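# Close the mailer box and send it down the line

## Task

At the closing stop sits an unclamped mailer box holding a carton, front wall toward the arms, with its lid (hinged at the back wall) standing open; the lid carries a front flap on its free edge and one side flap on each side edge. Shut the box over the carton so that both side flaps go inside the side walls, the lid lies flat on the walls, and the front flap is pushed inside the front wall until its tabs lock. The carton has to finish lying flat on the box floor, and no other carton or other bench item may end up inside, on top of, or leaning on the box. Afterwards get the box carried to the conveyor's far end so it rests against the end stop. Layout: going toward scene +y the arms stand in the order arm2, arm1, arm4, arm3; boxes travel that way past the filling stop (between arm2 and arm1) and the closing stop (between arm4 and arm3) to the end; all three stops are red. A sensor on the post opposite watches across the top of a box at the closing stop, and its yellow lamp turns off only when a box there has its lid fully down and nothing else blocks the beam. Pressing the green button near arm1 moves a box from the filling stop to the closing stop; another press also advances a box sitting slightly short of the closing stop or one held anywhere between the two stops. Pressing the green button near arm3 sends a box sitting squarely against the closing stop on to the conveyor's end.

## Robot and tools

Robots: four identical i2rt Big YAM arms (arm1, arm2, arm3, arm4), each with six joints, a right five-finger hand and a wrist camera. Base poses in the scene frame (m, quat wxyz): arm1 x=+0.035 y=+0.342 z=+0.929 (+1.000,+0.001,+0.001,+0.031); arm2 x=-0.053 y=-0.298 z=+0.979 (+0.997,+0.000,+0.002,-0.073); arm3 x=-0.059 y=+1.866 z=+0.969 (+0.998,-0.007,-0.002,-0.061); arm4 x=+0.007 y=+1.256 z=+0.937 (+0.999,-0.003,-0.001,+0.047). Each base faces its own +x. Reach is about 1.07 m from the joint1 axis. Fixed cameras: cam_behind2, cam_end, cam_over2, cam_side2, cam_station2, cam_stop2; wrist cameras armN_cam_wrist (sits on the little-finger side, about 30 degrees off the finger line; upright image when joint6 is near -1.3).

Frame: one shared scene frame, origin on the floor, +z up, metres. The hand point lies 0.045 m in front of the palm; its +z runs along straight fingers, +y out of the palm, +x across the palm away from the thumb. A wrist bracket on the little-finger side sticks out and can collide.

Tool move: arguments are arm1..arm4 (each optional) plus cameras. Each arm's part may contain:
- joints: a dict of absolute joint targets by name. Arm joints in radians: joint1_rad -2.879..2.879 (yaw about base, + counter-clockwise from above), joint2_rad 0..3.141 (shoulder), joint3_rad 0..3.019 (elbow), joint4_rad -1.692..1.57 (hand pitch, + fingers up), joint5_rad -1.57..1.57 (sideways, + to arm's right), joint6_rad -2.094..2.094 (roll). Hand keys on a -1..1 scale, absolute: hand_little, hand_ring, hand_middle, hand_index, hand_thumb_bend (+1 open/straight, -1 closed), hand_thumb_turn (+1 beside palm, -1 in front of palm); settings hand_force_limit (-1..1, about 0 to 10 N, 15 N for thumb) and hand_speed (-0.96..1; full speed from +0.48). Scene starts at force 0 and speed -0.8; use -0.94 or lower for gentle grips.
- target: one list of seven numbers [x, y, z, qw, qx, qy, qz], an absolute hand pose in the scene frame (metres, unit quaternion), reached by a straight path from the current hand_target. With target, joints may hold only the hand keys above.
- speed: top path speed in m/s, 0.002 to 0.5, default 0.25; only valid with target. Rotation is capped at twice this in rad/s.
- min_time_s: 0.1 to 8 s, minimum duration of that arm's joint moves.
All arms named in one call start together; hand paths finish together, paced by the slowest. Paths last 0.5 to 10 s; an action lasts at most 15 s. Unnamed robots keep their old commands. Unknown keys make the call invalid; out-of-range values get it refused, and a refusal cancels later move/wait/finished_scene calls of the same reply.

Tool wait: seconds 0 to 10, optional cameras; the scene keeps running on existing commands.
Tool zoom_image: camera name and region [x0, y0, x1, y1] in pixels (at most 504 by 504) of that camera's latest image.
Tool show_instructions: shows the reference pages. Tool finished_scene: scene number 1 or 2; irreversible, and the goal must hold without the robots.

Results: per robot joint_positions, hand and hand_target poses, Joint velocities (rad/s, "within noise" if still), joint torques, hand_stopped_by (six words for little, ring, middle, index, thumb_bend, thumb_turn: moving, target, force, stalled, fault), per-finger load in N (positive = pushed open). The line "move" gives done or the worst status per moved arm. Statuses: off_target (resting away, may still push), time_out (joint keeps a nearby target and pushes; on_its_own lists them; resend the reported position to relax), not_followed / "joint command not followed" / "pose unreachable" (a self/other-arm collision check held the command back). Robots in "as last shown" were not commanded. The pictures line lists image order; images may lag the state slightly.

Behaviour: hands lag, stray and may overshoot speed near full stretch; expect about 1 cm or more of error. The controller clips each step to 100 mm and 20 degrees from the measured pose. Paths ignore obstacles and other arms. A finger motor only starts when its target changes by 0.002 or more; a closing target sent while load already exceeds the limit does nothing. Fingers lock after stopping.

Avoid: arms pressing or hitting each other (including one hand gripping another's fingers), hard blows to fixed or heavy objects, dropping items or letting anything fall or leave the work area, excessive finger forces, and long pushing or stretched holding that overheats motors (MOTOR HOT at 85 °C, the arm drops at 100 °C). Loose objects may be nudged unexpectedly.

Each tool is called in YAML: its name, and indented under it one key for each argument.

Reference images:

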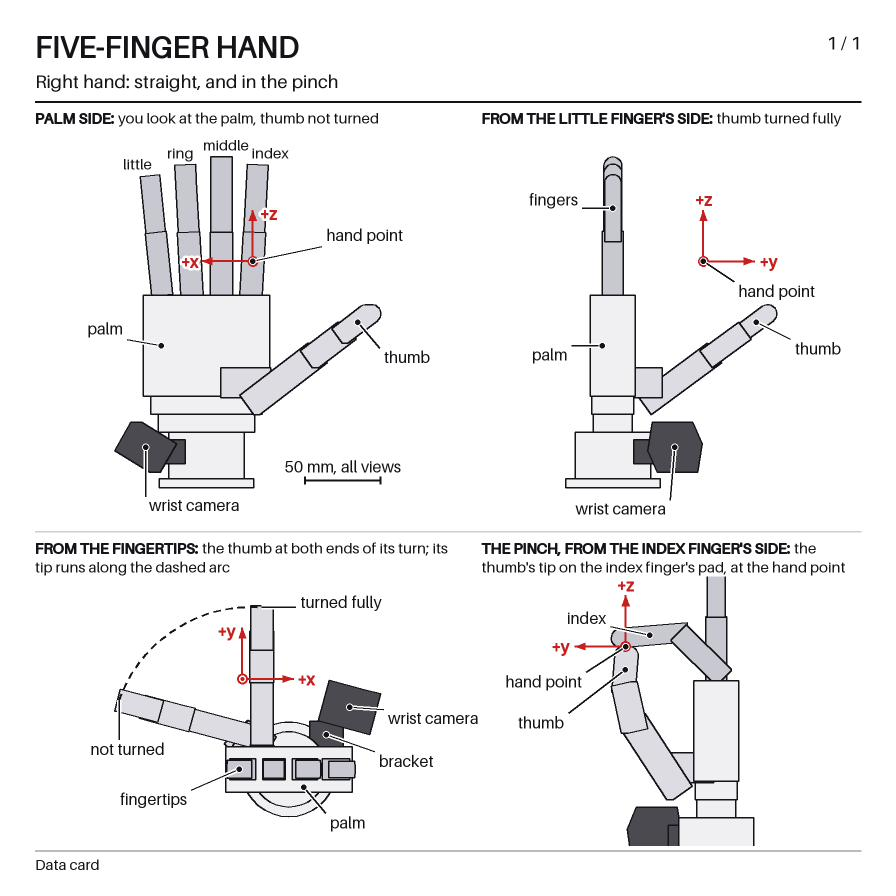

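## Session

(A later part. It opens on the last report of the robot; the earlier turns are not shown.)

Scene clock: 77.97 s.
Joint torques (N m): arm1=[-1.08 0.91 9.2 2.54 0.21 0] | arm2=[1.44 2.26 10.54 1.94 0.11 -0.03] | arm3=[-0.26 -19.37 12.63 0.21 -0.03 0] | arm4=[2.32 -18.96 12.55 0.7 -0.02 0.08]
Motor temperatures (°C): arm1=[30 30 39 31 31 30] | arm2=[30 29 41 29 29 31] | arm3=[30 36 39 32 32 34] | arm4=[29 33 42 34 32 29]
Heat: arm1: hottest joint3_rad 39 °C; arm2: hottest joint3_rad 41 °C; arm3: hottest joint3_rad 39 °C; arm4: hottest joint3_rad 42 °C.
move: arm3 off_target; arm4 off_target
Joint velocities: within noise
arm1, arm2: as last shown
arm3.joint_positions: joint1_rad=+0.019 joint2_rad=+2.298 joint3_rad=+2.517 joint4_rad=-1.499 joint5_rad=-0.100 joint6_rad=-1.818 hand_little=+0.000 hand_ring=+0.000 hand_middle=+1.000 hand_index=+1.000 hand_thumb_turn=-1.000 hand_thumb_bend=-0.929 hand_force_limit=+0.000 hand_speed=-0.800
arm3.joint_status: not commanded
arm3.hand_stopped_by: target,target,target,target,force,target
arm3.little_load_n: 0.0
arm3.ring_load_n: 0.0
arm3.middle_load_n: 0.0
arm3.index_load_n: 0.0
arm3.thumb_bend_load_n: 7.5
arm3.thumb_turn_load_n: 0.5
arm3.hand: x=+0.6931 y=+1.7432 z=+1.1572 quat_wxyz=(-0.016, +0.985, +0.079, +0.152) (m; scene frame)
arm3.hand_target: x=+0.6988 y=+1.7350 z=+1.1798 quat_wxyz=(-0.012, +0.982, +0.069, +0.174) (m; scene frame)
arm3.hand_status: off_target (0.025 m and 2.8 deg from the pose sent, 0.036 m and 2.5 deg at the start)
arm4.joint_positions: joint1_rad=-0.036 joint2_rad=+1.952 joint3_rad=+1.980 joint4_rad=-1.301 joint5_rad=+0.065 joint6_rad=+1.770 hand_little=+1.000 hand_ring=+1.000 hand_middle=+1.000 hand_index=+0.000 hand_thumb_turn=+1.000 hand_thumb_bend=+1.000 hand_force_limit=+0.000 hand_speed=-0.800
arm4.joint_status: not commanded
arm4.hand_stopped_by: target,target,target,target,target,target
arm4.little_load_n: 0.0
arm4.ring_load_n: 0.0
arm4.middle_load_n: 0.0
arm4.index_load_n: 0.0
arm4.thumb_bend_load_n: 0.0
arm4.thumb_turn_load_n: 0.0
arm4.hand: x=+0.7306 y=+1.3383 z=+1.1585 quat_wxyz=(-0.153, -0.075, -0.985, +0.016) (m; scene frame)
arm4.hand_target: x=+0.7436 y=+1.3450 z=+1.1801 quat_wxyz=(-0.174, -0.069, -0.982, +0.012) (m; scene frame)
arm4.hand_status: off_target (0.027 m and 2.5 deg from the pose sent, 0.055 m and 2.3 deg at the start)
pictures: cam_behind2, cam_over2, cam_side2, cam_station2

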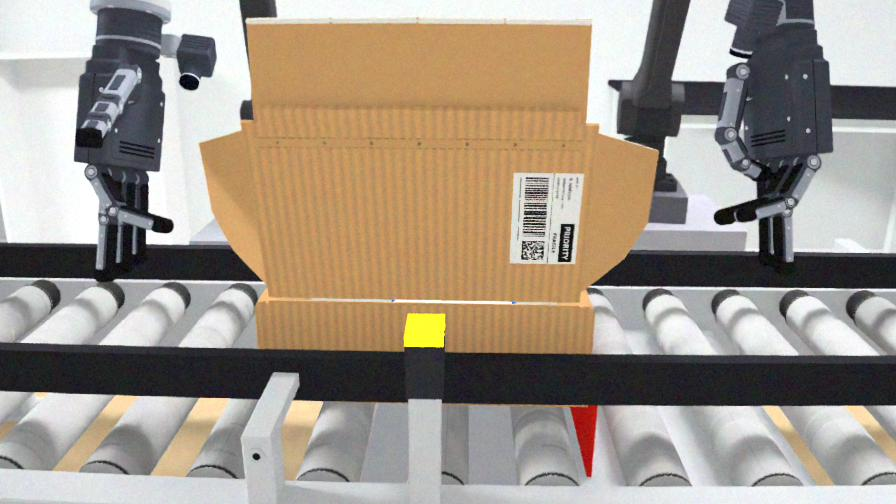

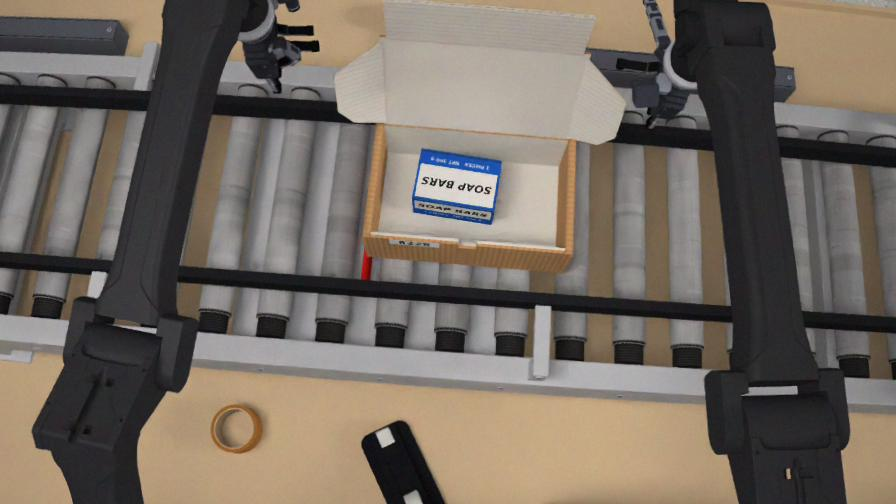

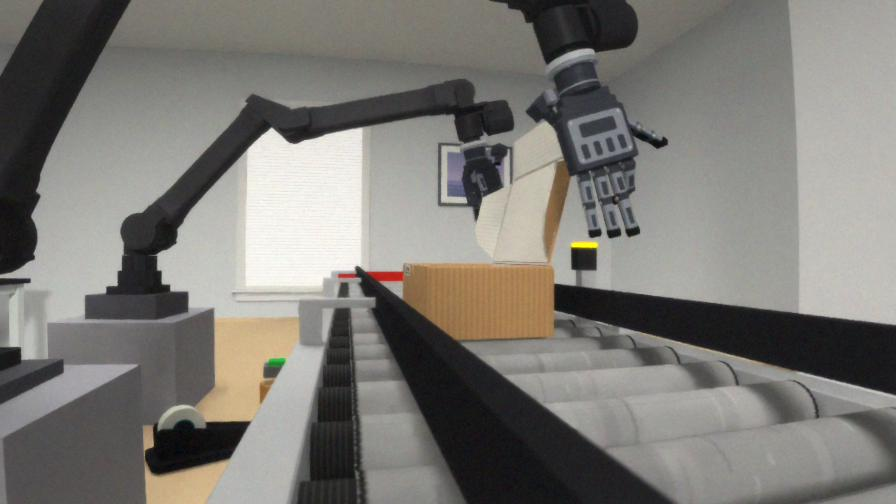

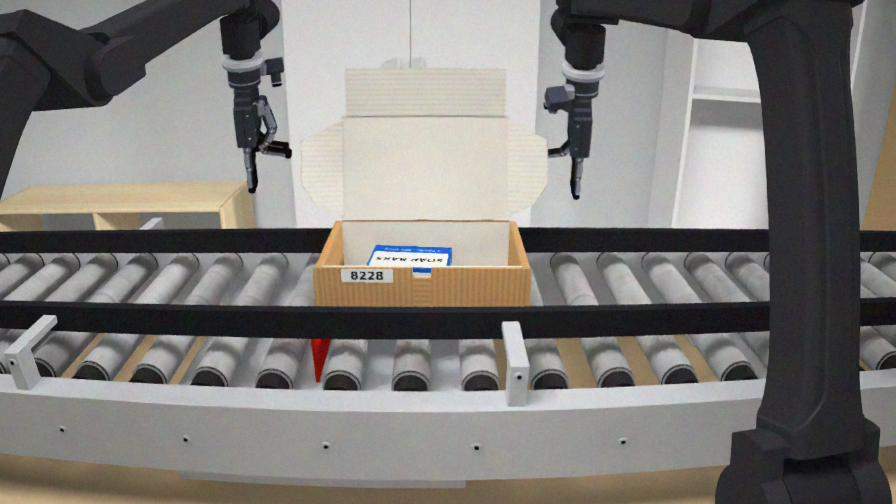

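move:
  arm4: {"target": [0.745, 1.41, 1.17, 0.1732, 0.0687, 0.9824, -0.0121], "speed": 0.2}
  arm3: {"target": [0.70, 1.668, 1.17, -0.0121, 0.9824, 0.0687, 0.1732], "speed": 0.2}
  cameras: ["cam_behind2"]

move:
  arm4: {"target": [0.68, 1.415, 1.17, 0.1732, 0.0687, 0.9824, -0.0121], "speed": 0.1}
  arm3: {"target": [0.635, 1.663, 1.17, -0.0121, 0.9824, 0.0687, 0.1732], "speed": 0.1}
  cameras: ["cam_over2", "cam_station2", "cam_side2", "cam_behind2"]

Scene clock: 80.07 s.
Joint torques (N m): arm1=[-1.03 0.91 9.2 2.54 0.21 0] | arm2=[1.38 2.14 10.56 1.95 0.12 0] | arm3=[-0.15 -19.02 12.22 0.18 -0.02 -0.31] | arm4=[1.85 -17.38 12.52 1.07 -0.13 0.28]
Motor temperatures (°C): arm1=[30 30 39 31 31 30] | arm2=[30 29 41 29 29 31] | arm3=[30 36 40 32 32 34] | arm4=[29 33 42 34 32 29]
Heat: arm1: hottest joint3_rad 39 °C; arm2: hottest joint3_rad 41 °C; arm3: hottest joint3_rad 40 °C; arm4: hottest joint3_rad 42 °C.
move: arm3 off_target; arm4 off_target
Joint velocities: within noise
arm1, arm2: as last shown
arm3.joint_positions: joint1_rad=-0.073 joint2_rad=+2.354 joint3_rad=+2.605 joint4_rad=-1.531 joint5_rad=-0.130 joint6_rad=-1.877 hand_little=+0.000 hand_ring=+0.000 hand_middle=+1.000 hand_index=+1.000 hand_thumb_turn=-1.000 hand_thumb_bend=-0.929 hand_force_limit=+0.000 hand_speed=-0.800
arm3.joint_status: not commanded
arm3.hand_stopped_by: target,target,target,target,force,target
arm3.little_load_n: 0.0
arm3.ring_load_n: 0.0
arm3.middle_load_n: 0.0
arm3.index_load_n: 0.0
arm3.thumb_bend_load_n: 7.5
arm3.thumb_turn_load_n: 0.5
arm3.hand: x=+0.6937 y=+1.6772 z=+1.1522 quat_wxyz=(-0.019, +0.985, +0.065, +0.157) (m; scene frame)
arm3.hand_target: x=+0.6990 y=+1.6681 z=+1.1701 quat_wxyz=(-0.011, +0.982, +0.069, +0.174) (m; scene frame)
arm3.hand_status: off_target (0.021 m and 2.1 deg from the pose sent, 0.077 m and 2.8 deg at the start)
arm4.joint_positions: joint1_rad=+0.060 joint2_rad=+1.962 joint3_rad=+1.993 joint4_rad=-1.301 joint5_rad=+0.101 joint6_rad=+1.843 hand_little=+1.000 hand_ring=+1.000 hand_middle=+1.000 hand_index=+0.000 hand_thumb_turn=+1.000 hand_thumb_bend=+1.000 hand_force_limit=+0.000 hand_speed=-0.800
arm4.joint_status: not commanded
arm4.hand_stopped_by: target,target,target,target,target,target
arm4.little_load_n: 0.0
arm4.ring_load_n: 0.0
arm4.middle_load_n: 0.5
arm4.index_load_n: 0.0
arm4.thumb_bend_load_n: 0.0
arm4.thumb_turn_load_n: 0.0
arm4.hand: x=+0.7285 y=+1.3987 z=+1.1578 quat_wxyz=(-0.158, -0.066, -0.985, +0.020) (m; scene frame)
arm4.hand_target: x=+0.7435 y=+1.4099 z=+1.1701 quat_wxyz=(-0.174, -0.069, -0.982, +0.012) (m; scene frame)
arm4.hand_status: off_target (0.023 m and 2.0 deg from the pose sent, 0.074 m and 2.5 deg at the start)
pictures: cam_behind2

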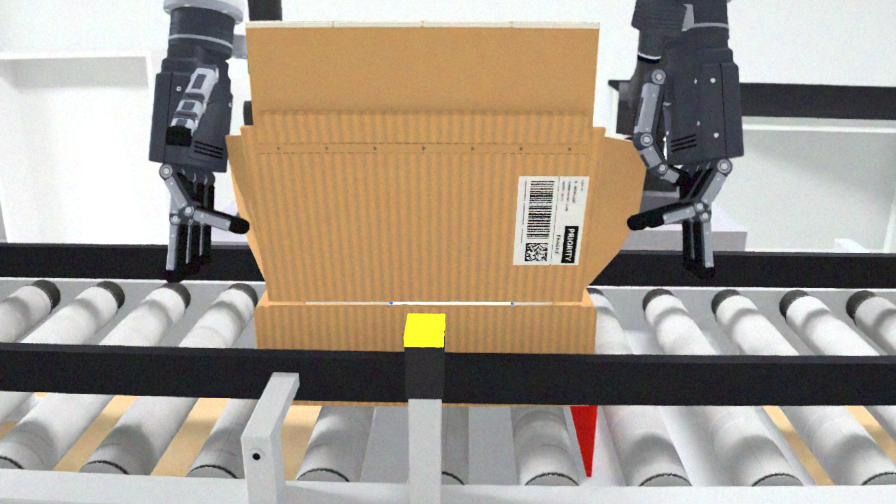

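Scene clock: 81.53 s.
Joint torques (N m): arm1=[-1.03 0.91 9.2 2.52 0.21 0] | arm2=[1.67 2.32 10.52 1.89 0.12 0.01] | arm3=[-0.44 -19.31 7.36 0.99 -0.13 -0.32] | arm4=[2.37 -19.37 7.99 1.52 -0.03 0.23]
Motor temperatures (°C): arm1=[30 30 39 31 31 30] | arm2=[30 29 41 29 29 31] | arm3=[30 36 40 32 32 34] | arm4=[29 34 42 34 32 29]
Heat: arm1: hottest joint3_rad 39 °C; arm2: hottest joint3_rad 41 °C; arm3: hottest joint3_rad 40 °C; arm4: hottest joint3_rad 42 °C.
move: arm3 off_target; arm4 off_target
Joint velocities: within noise
arm1, arm2: as last shown
arm3.joint_positions: joint1_rad=-0.095 joint2_rad=+2.092 joint3_rad=+2.157 joint4_rad=-1.342 joint5_rad=-0.136 joint6_rad=-1.903 hand_little=+0.000 hand_ring=+0.000 hand_middle=+1.000 hand_index=+1.000 hand_thumb_turn=-1.000 hand_thumb_bend=-0.929 hand_force_limit=+0.000 hand_speed=-0.800
arm3.joint_status: not commanded
arm3.hand_stopped_by: target,target,target,target,force,target
arm3.little_load_n: 0.0
arm3.ring_load_n: 0.0
arm3.middle_load_n: 0.0
arm3.index_load_n: 0.0
arm3.thumb_bend_load_n: 7.0
arm3.thumb_turn_load_n: 1.0
arm3.hand: x=+0.6366 y=+1.6736 z=+1.1568 quat_wxyz=(-0.018, +0.985, +0.068, +0.160) (m; scene frame)
arm3.hand_target: x=+0.6349 y=+1.6632 z=+1.1701 quat_wxyz=(-0.012, +0.982, +0.069, +0.173) (m; scene frame)
arm3.hand_status: off_target (0.017 m and 1.7 deg from the pose sent, 0.063 m and 2.1 deg at the start)
arm4.joint_positions: joint1_rad=+0.081 joint2_rad=+1.833 joint3_rad=+1.785 joint4_rad=-1.232 joint5_rad=+0.109 joint6_rad=+1.872 hand_little=+1.000 hand_ring=+1.000 hand_middle=+1.000 hand_index=+0.000 hand_thumb_turn=+1.000 hand_thumb_bend=+1.000 hand_force_limit=+0.000 hand_speed=-0.800
arm4.joint_status: not commanded
arm4.hand_stopped_by: target,target,target,target,target,target
arm4.little_load_n: 0.0
arm4.ring_load_n: 0.0
arm4.middle_load_n: 0.0
arm4.index_load_n: 0.0
arm4.thumb_bend_load_n: 0.0
arm4.thumb_turn_load_n: 0.0
arm4.hand: x=+0.6821 y=+1.4027 z=+1.1510 quat_wxyz=(-0.155, -0.070, -0.985, +0.021) (m; scene frame)
arm4.hand_target: x=+0.6798 y=+1.4148 z=+1.1700 quat_wxyz=(-0.173, -0.069, -0.982, +0.012) (m; scene frame)
arm4.hand_status: off_target (0.023 m and 2.3 deg from the pose sent, 0.053 m and 2.0 deg at the start)
pictures: cam_behind2, cam_over2, cam_side2, cam_station2

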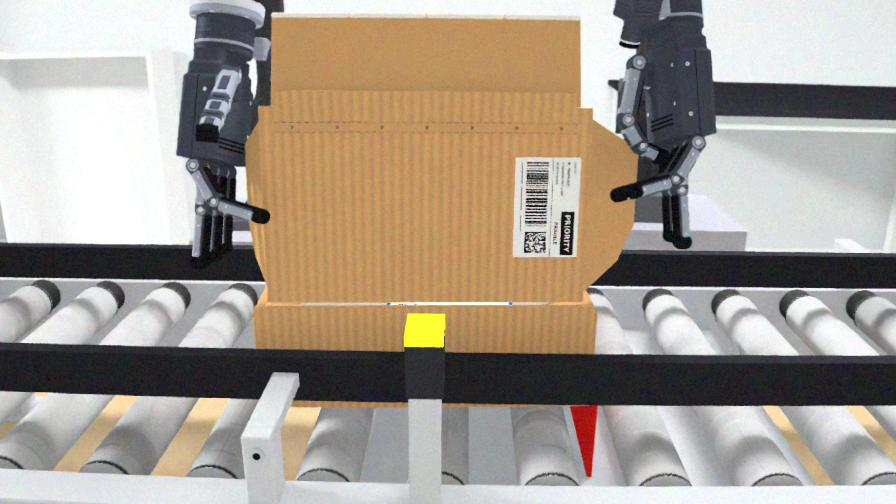

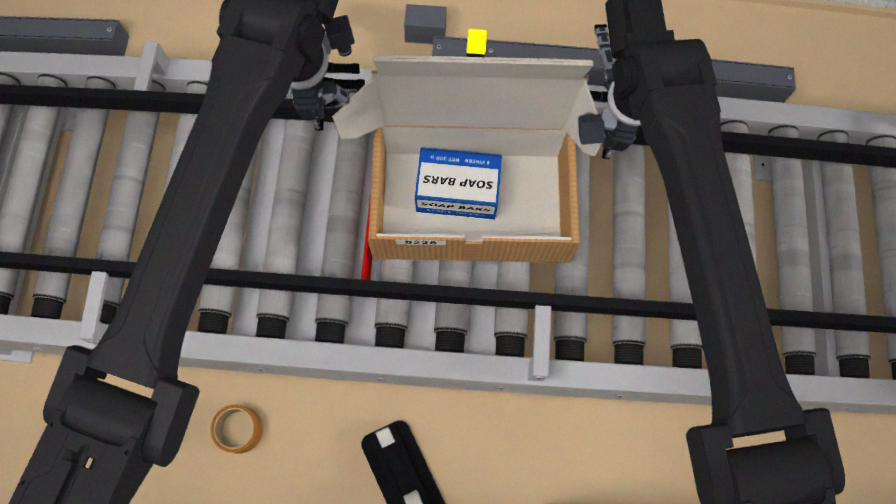

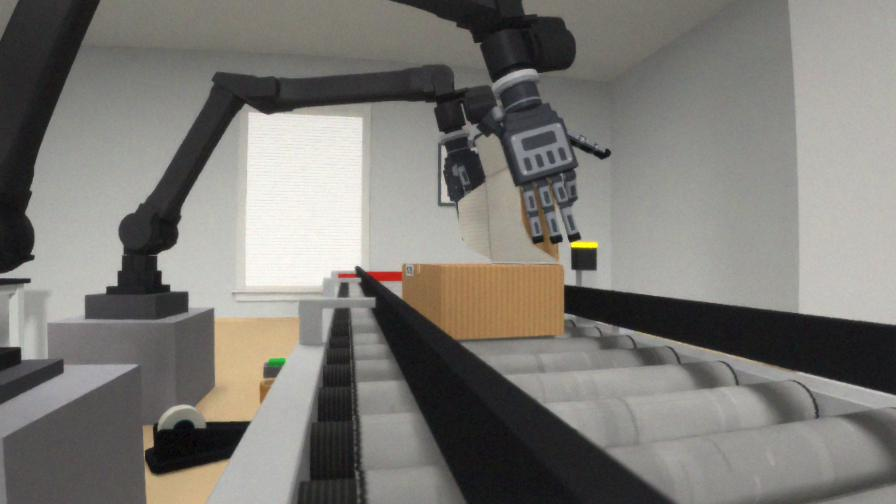

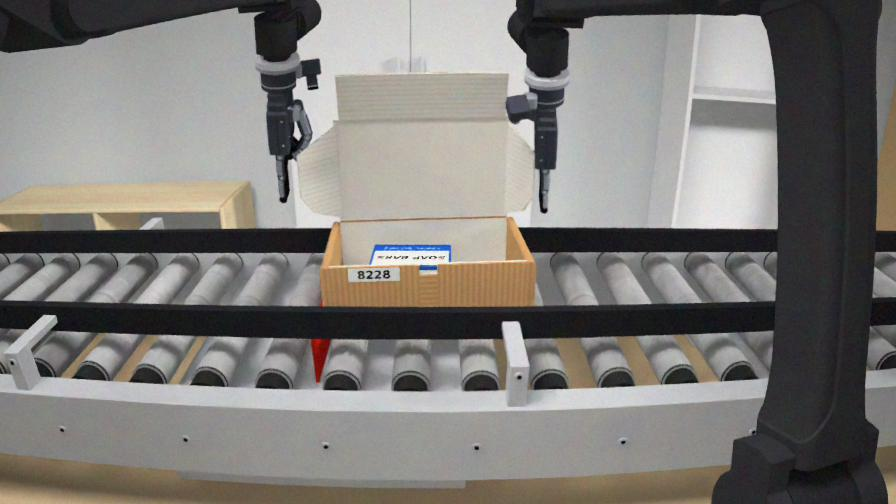

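move:
  arm4: {"target": [0.68, 1.445, 1.17, 0.1732, 0.0687, 0.9824, -0.0121], "speed": 0.1}
  arm3: {"target": [0.635, 1.628, 1.17, -0.0121, 0.9824, 0.0687, 0.1732], "speed": 0.1}
  cameras: ["cam_over2", "cam_station2", "cam_side2", "cam_behind2"]

Scene clock: 82.90 s.
Joint torques (N m): arm1=[-1.08 0.85 9.2 2.54 0.21 0] | arm2=[1.49 2.37 10.52 1.91 0.13 -0.01] | arm3=[-2.14 -17.26 11.12 0.4 0.23 -0.39] | arm4=[4.01 -18.26 9.65 0.79 -0.34 0.21]
Motor temperatures (°C): arm1=[30 30 39 31 31 30] | arm2=[30 29 41 29 28 31] | arm3=[30 36 40 32 32 34] | arm4=[29 34 42 34 32 29]
Heat: arm1: hottest joint3_rad 39 °C; arm2: hottest joint3_rad 41 °C; arm3: hottest joint3_rad 40 °C; arm4: hottest joint3_rad 42 °C.
move: arm3 off_target; arm4 off_target
Joint velocities: within noise
arm1.joint_positions: joint1_rad=-0.032 joint2_rad=+0.646 joint3_rad=+1.328 joint4_rad=-1.360 joint5_rad=+0.140 joint6_rad=-1.155 hand_little=+1.000 hand_ring=+1.000 hand_middle=+1.000 hand_index=+1.000 hand_thumb_turn=+1.000 hand_thumb_bend=+1.000 hand_force_limit=+0.000 hand_speed=-0.800
arm1.joint_status: not commanded
arm1.hand_stopped_by: target,target,target,target,target,target
arm1.little_load_n: 0.0
arm1.ring_load_n: 0.0
arm1.middle_load_n: 0.0
arm1.index_load_n: 0.0
arm1.thumb_bend_load_n: 0.0
arm1.thumb_turn_load_n: 0.0
arm1.hand: x=+0.2644 y=+0.2774 z=+1.3774 quat_wxyz=(-0.035, +0.878, -0.203, +0.433) (m; scene frame)
arm1.hand_target: x=+0.2640 y=+0.2774 z=+1.3855 quat_wxyz=(-0.037, +0.873, -0.203, +0.441) (m; scene frame)
arm1.hand_status: not commanded
arm2.joint_positions: joint1_rad=+0.199 joint2_rad=+0.614 joint3_rad=+1.377 joint4_rad=-1.233 joint5_rad=+0.174 joint6_rad=-1.171 hand_little=+1.000 hand_ring=+1.000 hand_middle=+1.000 hand_index=+1.000 hand_thumb_turn=+1.000 hand_thumb_bend=+1.000 hand_force_limit=+0.000 hand_speed=-0.800
arm2.joint_status: not commanded
arm2.hand_stopped_by: target,target,target,target,target,target
arm2.little_load_n: 0.0
arm2.ring_load_n: 0.0
arm2.middle_load_n: 0.0
arm2.index_load_n: 0.0
arm2.thumb_bend_load_n: 0.0
arm2.thumb_turn_load_n: 0.0
arm2.hand: x=+0.1875 y=-0.3623 z=+1.4826 quat_wxyz=(-0.044, +0.830, -0.192, +0.522) (m; scene frame)
arm2.hand_target: x=+0.1859 y=-0.3624 z=+1.4940 quat_wxyz=(-0.047, +0.823, -0.191, +0.533) (m; scene frame)
arm2.hand_status: not commanded
arm3.joint_positions: joint1_rad=-0.129 joint2_rad=+2.092 joint3_rad=+2.157 joint4_rad=-1.350 joint5_rad=-0.160 joint6_rad=-1.942 hand_little=+0.000 hand_ring=+0.000 hand_middle=+1.000 hand_index=+1.000 hand_thumb_turn=-1.000 hand_thumb_bend=-0.929 hand_force_limit=+0.000 hand_speed=-0.800
arm3.joint_status: not commanded
arm3.hand_stopped_by: target,target,target,target,force,target
arm3.little_load_n: 0.0
arm3.ring_load_n: 0.5
arm3.middle_load_n: 0.0
arm3.index_load_n: 0.0
arm3.thumb_bend_load_n: 7.0
arm3.thumb_turn_load_n: 0.5
arm3.hand: x=+0.6314 y=+1.6544 z=+1.1563 quat_wxyz=(-0.025, +0.984, +0.072, +0.160) (m; scene frame)
arm3.hand_target: x=+0.6338 y=+1.6283 z=+1.1702 quat_wxyz=(-0.011, +0.982, +0.069, +0.173) (m; scene frame)
arm3.hand_status: off_target (0.030 m and 2.1 deg from the pose sent, 0.047 m and 1.7 deg at the start)
arm4.joint_positions: joint1_rad=+0.113 joint2_rad=+1.833 joint3_rad=+1.785 joint4_rad=-1.232 joint5_rad=+0.133 joint6_rad=+1.918 hand_little=+1.000 hand_ring=+1.000 hand_middle=+1.000 hand_index=+0.000 hand_thumb_turn=+1.000 hand_thumb_bend=+1.000 hand_force_limit=+0.000 hand_speed=-0.800
arm4.joint_status: not commanded
arm4.hand_stopped_by: target,target,target,target,target,target
arm4.little_load_n: 0.0
arm4.ring_load_n: 0.0
arm4.middle_load_n: 0.0
arm4.index_load_n: 1.0
arm4.thumb_bend_load_n: 0.0
arm4.thumb_turn_load_n: 0.0
arm4.hand: x=+0.6807 y=+1.4178 z=+1.1513 quat_wxyz=(-0.159, -0.079, -0.984, +0.026) (m; scene frame)
arm4.hand_target: x=+0.6791 y=+1.4446 z=+1.1701 quat_wxyz=(-0.173, -0.069, -0.982, +0.012) (m; scene frame)
arm4.hand_status: off_target (0.033 m and 2.6 deg from the pose sent, 0.046 m and 2.3 deg at the start)
pictures: cam_behind2, cam_over2, cam_side2, cam_station2

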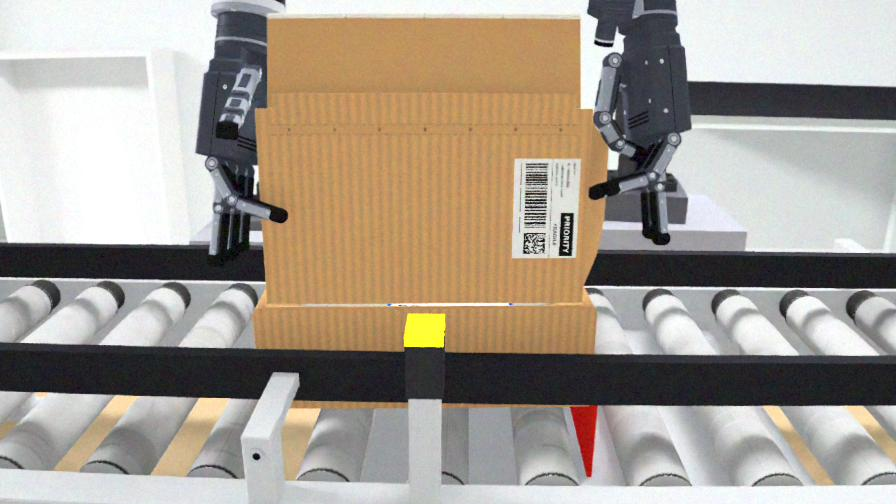

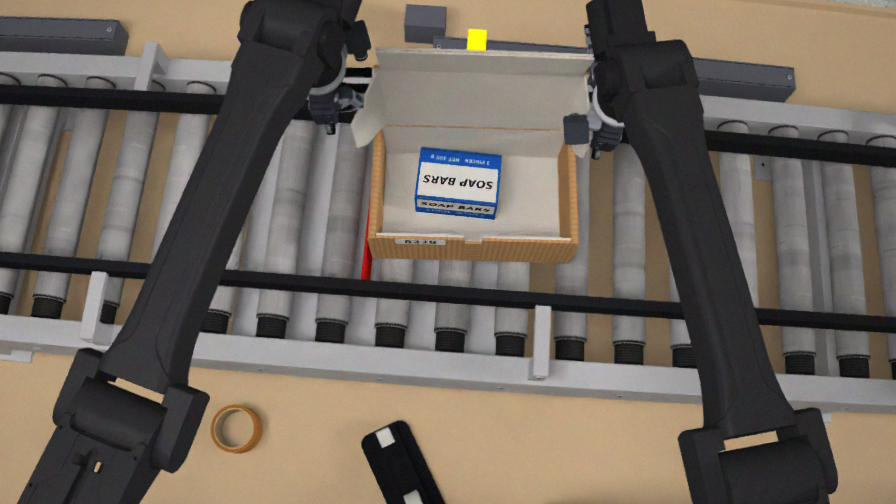

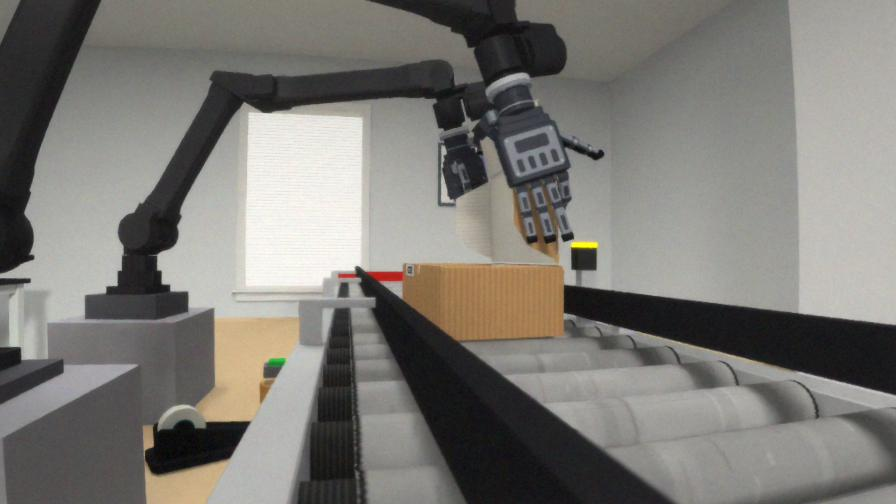

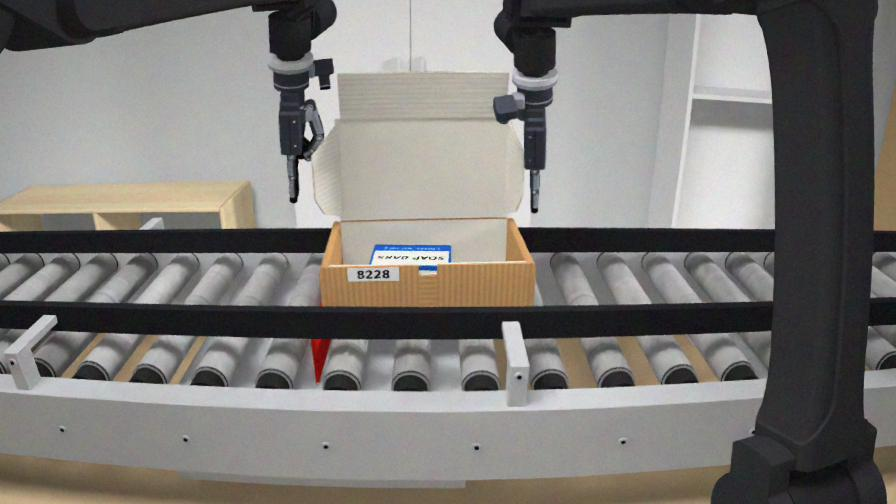

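move:
  arm4: {"target": [0.68, 1.468, 1.17, 0.1732, 0.0687, 0.9824, -0.0121], "speed": 0.1}
  arm3: {"target": [0.635, 1.595, 1.17, -0.0121, 0.9824, 0.0687, 0.1732], "speed": 0.1}
  cameras: ["cam_over2", "cam_station2", "cam_side2", "cam_behind2"]

Scene clock: 84.17 s.
Joint torques (N m): arm1=[-1.03 0.91 9.2 2.55 0.21 0] | arm2=[1.44 2.26 10.52 1.92 0.11 -0.02] | arm3=[-4.72 -16.5 12.41 0.43 0.79 -0.33] | arm4=[6.24 -17.49 11.03 0.66 -0.82 0.12]
Motor temperatures (°C): arm1=[30 30 39 31 31 30] | arm2=[30 29 41 29 28 31] | arm3=[30 36 40 32 32 34] | arm4=[29 34 42 34 32 29]
Heat: arm1: hottest joint3_rad 39 °C; arm2: hottest joint3_rad 41 °C; arm3: hottest joint3_rad 40 °C; arm4: hottest joint3_rad 42 °C.
move: arm3 off_target; arm4 off_target
Joint velocities: within noise
arm1, arm2: as last shown
arm2.little_load_n: -0.5
arm3.joint_positions: joint1_rad=-0.142 joint2_rad=+2.109 joint3_rad=+2.190 joint4_rad=-1.379 joint5_rad=-0.189 joint6_rad=-1.993 hand_little=+0.000 hand_ring=+0.000 hand_middle=+1.000 hand_index=+1.000 hand_thumb_turn=-1.000 hand_thumb_bend=-0.929 hand_force_limit=+0.000 hand_speed=-0.800
arm3.joint_status: not commanded
arm3.hand_stopped_by: target,target,target,target,force,target
arm3.little_load_n: 0.0
arm3.ring_load_n: 1.5
arm3.middle_load_n: 0.0
arm3.index_load_n: 0.0
arm3.thumb_bend_load_n: 7.0
arm3.thumb_turn_load_n: 1.5
arm3.hand: x=+0.6342 y=+1.6497 z=+1.1568 quat_wxyz=(-0.036, +0.982, +0.092, +0.159) (m; scene frame)
arm3.hand_target: x=+0.6313 y=+1.5967 z=+1.1700 quat_wxyz=(-0.011, +0.982, +0.069, +0.173) (m; scene frame)
arm3.hand_status: off_target (0.056 m and 4.1 deg from the pose sent, 0.061 m and 2.1 deg at the start)
arm4.joint_positions: joint1_rad=+0.130 joint2_rad=+1.833 joint3_rad=+1.785 joint4_rad=-1.239 joint5_rad=+0.157 joint6_rad=+1.964 hand_little=+1.000 hand_ring=+1.000 hand_middle=+1.000 hand_index=+0.000 hand_thumb_turn=+1.000 hand_thumb_bend=+1.000 hand_force_limit=+0.000 hand_speed=-0.800
arm4.joint_status: not commanded
arm4.hand_stopped_by: target,target,target,target,target,target
arm4.little_load_n: 0.0
arm4.ring_load_n: 0.0
arm4.middle_load_n: 0.0
arm4.index_load_n: 1.0
arm4.thumb_bend_load_n: 0.0
arm4.thumb_turn_load_n: 0.0
arm4.hand: x=+0.6795 y=+1.4225 z=+1.1508 quat_wxyz=(-0.160, -0.095, -0.982, +0.034) (m; scene frame)
arm4.hand_target: x=+0.6776 y=+1.4669 z=+1.1701 quat_wxyz=(-0.173, -0.068, -0.982, +0.012) (m; scene frame)
arm4.hand_status: off_target (0.049 m and 4.2 deg from the pose sent, 0.054 m and 2.6 deg at the start)
pictures: cam_behind2, cam_over2, cam_side2, cam_station2

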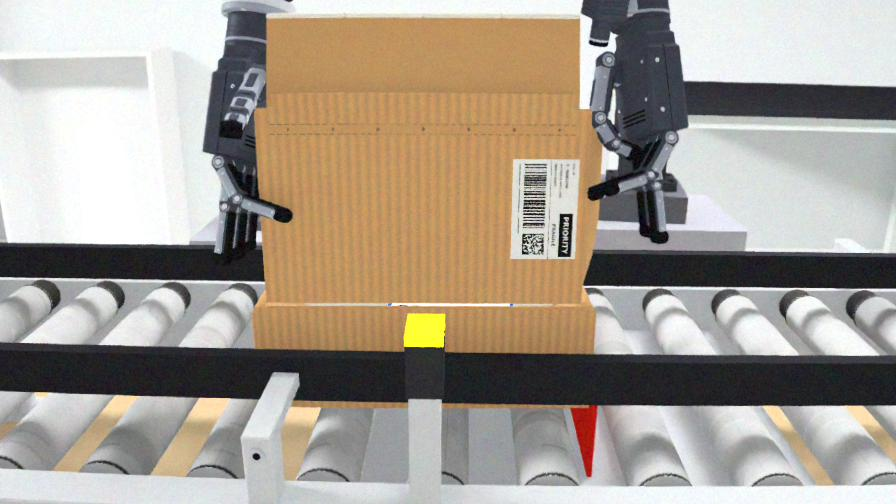

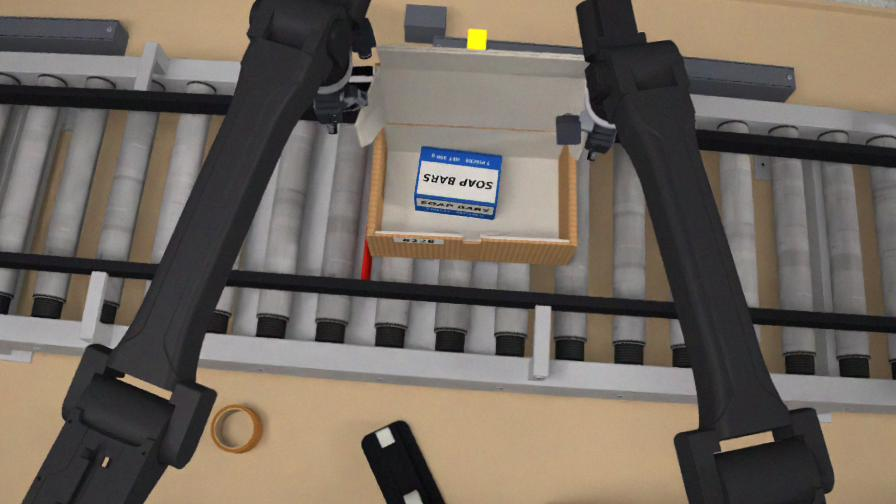

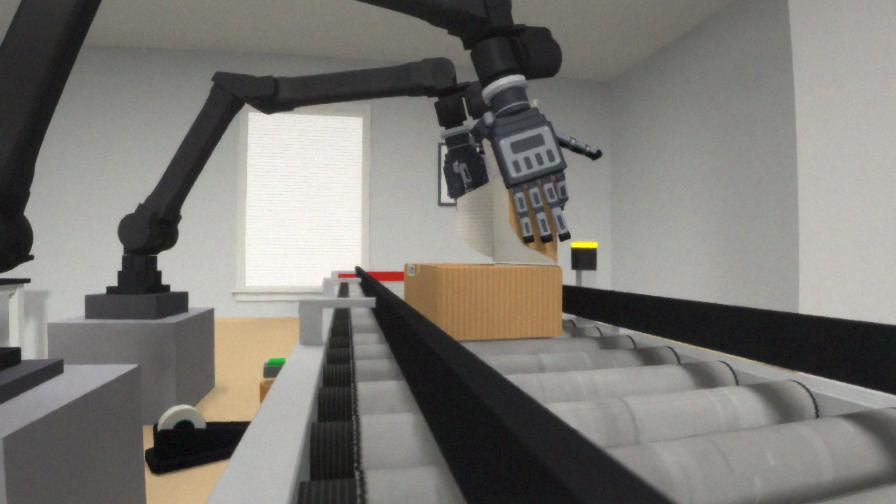

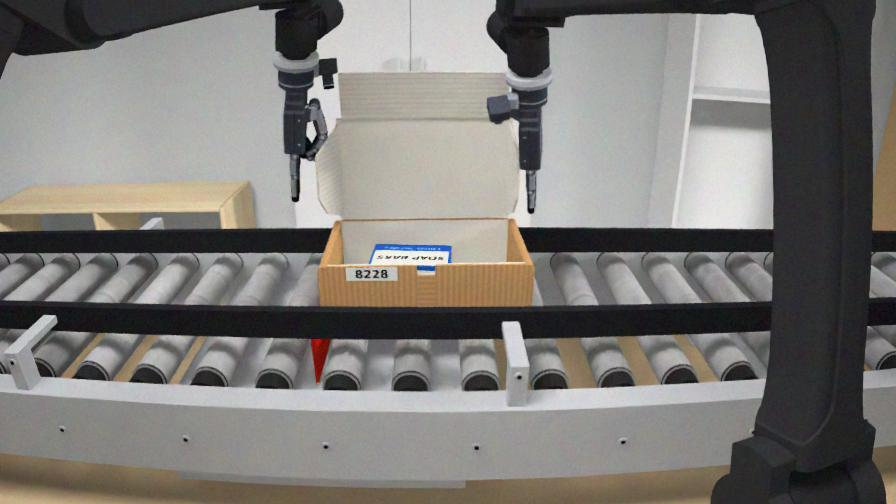

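move:
  arm4: {"target": [0.68, 1.475, 1.17, 0.1732, 0.0687, 0.9824, -0.0121], "speed": 0.1}
  arm3: {"target": [0.635, 1.555, 1.17, -0.0121, 0.9824, 0.0687, 0.1732], "speed": 0.1}
  cameras: ["cam_over2", "cam_station2", "cam_side2", "cam_behind2", "arm3_cam_wrist", "arm4_cam_wrist", "cam_stop2"]

Scene clock: 86.43 s.
Joint torques (N m): arm1=[-0.97 0.91 9.2 2.54 0.21 0.01] | arm2=[1.61 2.32 10.52 1.98 0.12 0] | arm3=[-8 -16.73 12.59 0.69 1.51 -0.24] | arm4=[7.12 -17.08 11.34 1.05 -0.89 0.03]
Motor temperatures (°C): arm1=[30 30 39 31 31 30] | arm2=[30 29 41 29 28 31] | arm3=[30 36 40 32 33 34] | arm4=[29 34 42 34 32 29]
Heat: arm1: hottest joint3_rad 39 °C; arm2: hottest joint3_rad 41 °C; arm3: hottest joint3_rad 40 °C; arm4: hottest joint3_rad 42 °C.
move: arm3 off_target; arm4 off_target
Joint velocities: within noise
arm1, arm2: as last shown
arm2.little_load_n: 0.0
arm3.joint_positions: joint1_rad=-0.158 joint2_rad=+2.150 joint3_rad=+2.261 joint4_rad=-1.424 joint5_rad=-0.223 joint6_rad=-2.052 hand_little=+0.000 hand_ring=+0.000 hand_middle=+1.000 hand_index=+1.000 hand_thumb_turn=-1.000 hand_thumb_bend=-0.929 hand_force_limit=+0.000 hand_speed=-0.800
arm3.joint_status: not commanded
arm3.hand_stopped_by: target,target,target,target,force,target
arm3.little_load_n: 0.0
arm3.ring_load_n: 4.5
arm3.middle_load_n: 0.0
arm3.index_load_n: 0.0
arm3.thumb_bend_load_n: 6.5
arm3.thumb_turn_load_n: 1.0
arm3.hand: x=+0.6430 y=+1.6422 z=+1.1570 quat_wxyz=(-0.048, +0.979, +0.115, +0.160) (m; scene frame)
arm3.hand_target: x=+0.6278 y=+1.5594 z=+1.1702 quat_wxyz=(-0.011, +0.983, +0.068, +0.173) (m; scene frame)
arm3.hand_status: off_target (0.088 m and 6.9 deg from the pose sent, 0.096 m and 4.1 deg at the start)
arm4.joint_positions: joint1_rad=+0.130 joint2_rad=+1.833 joint3_rad=+1.785 joint4_rad=-1.247 joint5_rad=+0.163 joint6_rad=+1.986 hand_little=+1.000 hand_ring=+1.000 hand_middle=+1.000 hand_index=+0.000 hand_thumb_turn=+1.000 hand_thumb_bend=+1.000 hand_force_limit=+0.000 hand_speed=-0.800
arm4.joint_status: not commanded
arm4.hand_stopped_by: target,target,target,target,target,target
arm4.little_load_n: 0.0
arm4.ring_load_n: 0.0
arm4.middle_load_n: 0.5
arm4.index_load_n: 0.5
arm4.thumb_bend_load_n: 0.0
arm4.thumb_turn_load_n: 0.0
arm4.hand: x=+0.6791 y=+1.4200 z=+1.1503 quat_wxyz=(-0.157, -0.105, -0.981, +0.036) (m; scene frame)
arm4.hand_target: x=+0.6767 y=+1.4732 z=+1.1702 quat_wxyz=(-0.173, -0.069, -0.982, +0.012) (m; scene frame)
arm4.hand_status: off_target (0.058 m and 5.3 deg from the pose sent, 0.056 m and 4.2 deg at the start)
pictures: arm3_cam_wrist, arm4_cam_wrist, cam_behind2, cam_over2, cam_side2, cam_station2, cam_stop2
camera_calibration:
arm3_cam_wrist: T_world_to_cam=[[0.45385, -0.888273, 0.0706544, 1.07914], [-0.885233, -0.440386, 0.149741, 1.12395], [-0.101896, -0.130506, -0.986198, 1.53817], [0, 0, 0, 1]] pos_world=[0.661925, 1.65428, 1.27239]
arm4_cam_wrist: T_world_to_cam=[[-0.0274702, 0.984759, -0.171742, -1.17633], [0.652434, 0.147829, 0.743287, -1.51121], [0.757347, -0.0916323, -0.646551, 0.474257], [0, 0, 0, 1]] pos_world=[0.594474, 1.42526, 1.22787]

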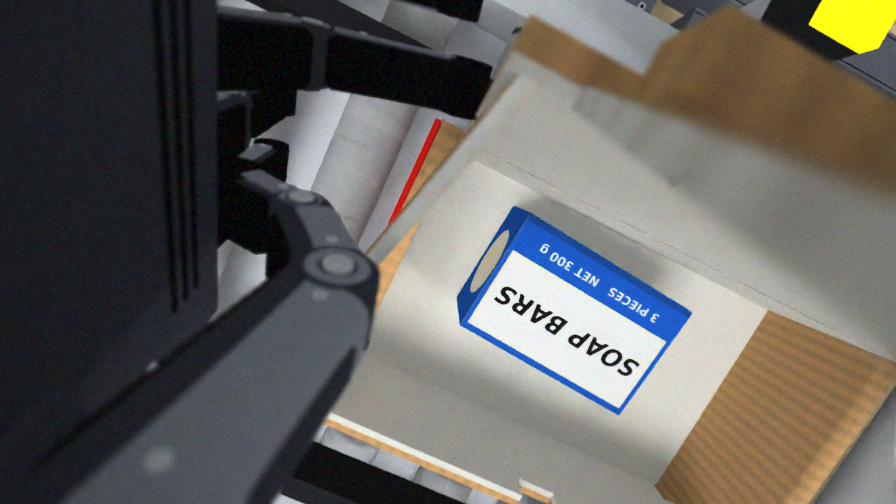

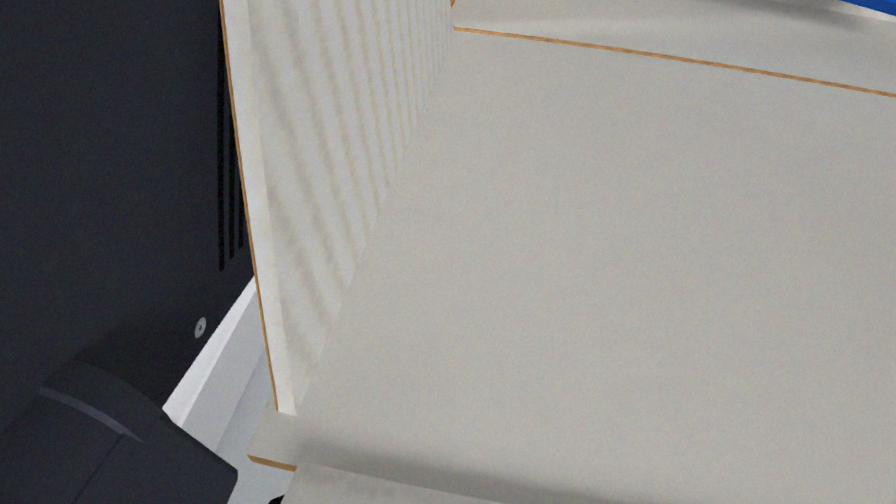

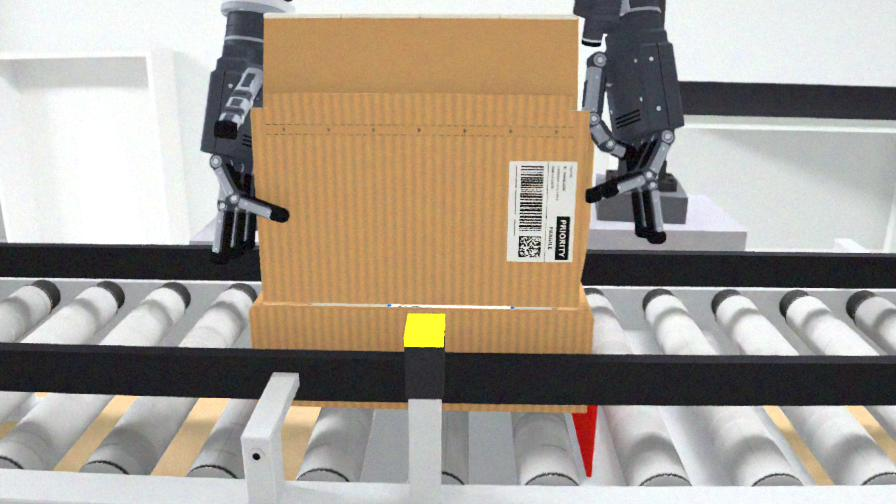

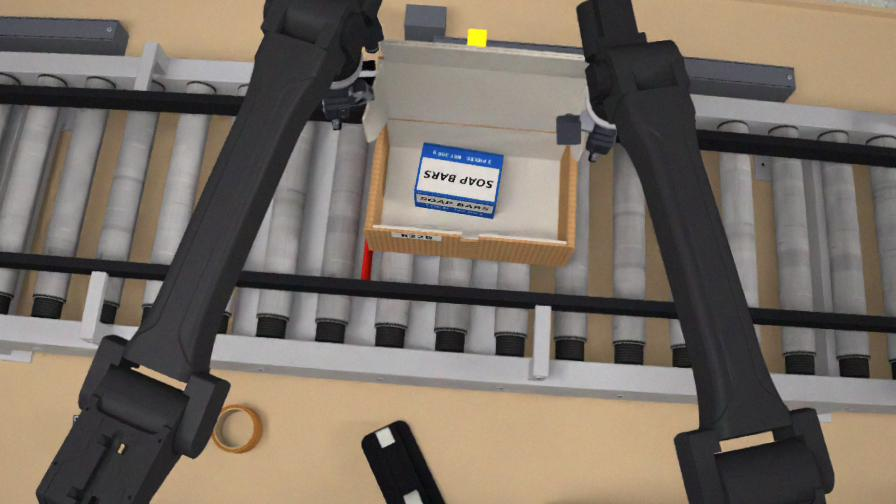

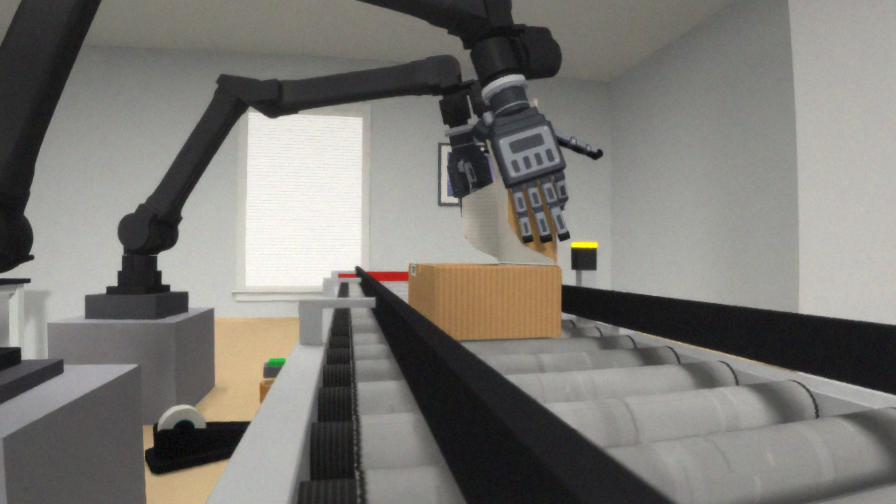

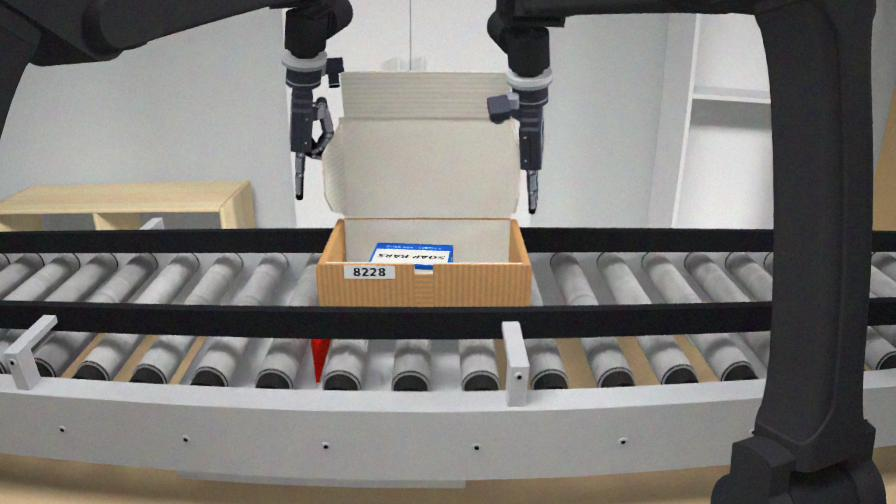

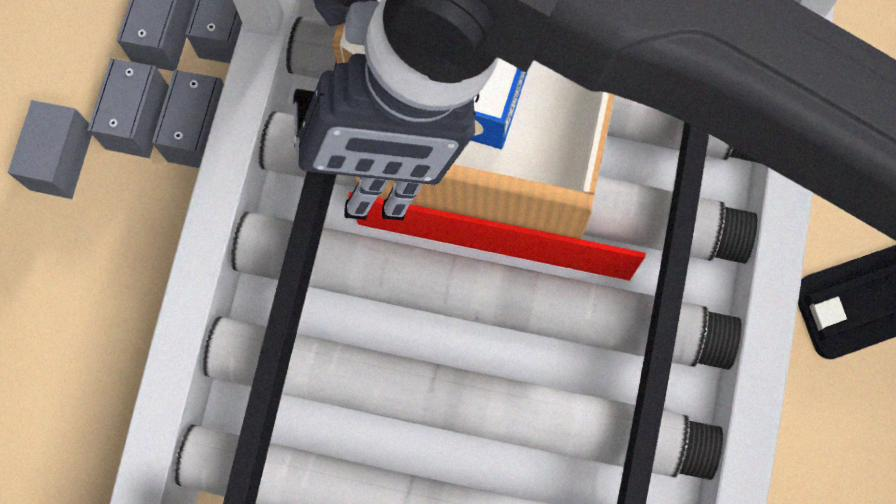

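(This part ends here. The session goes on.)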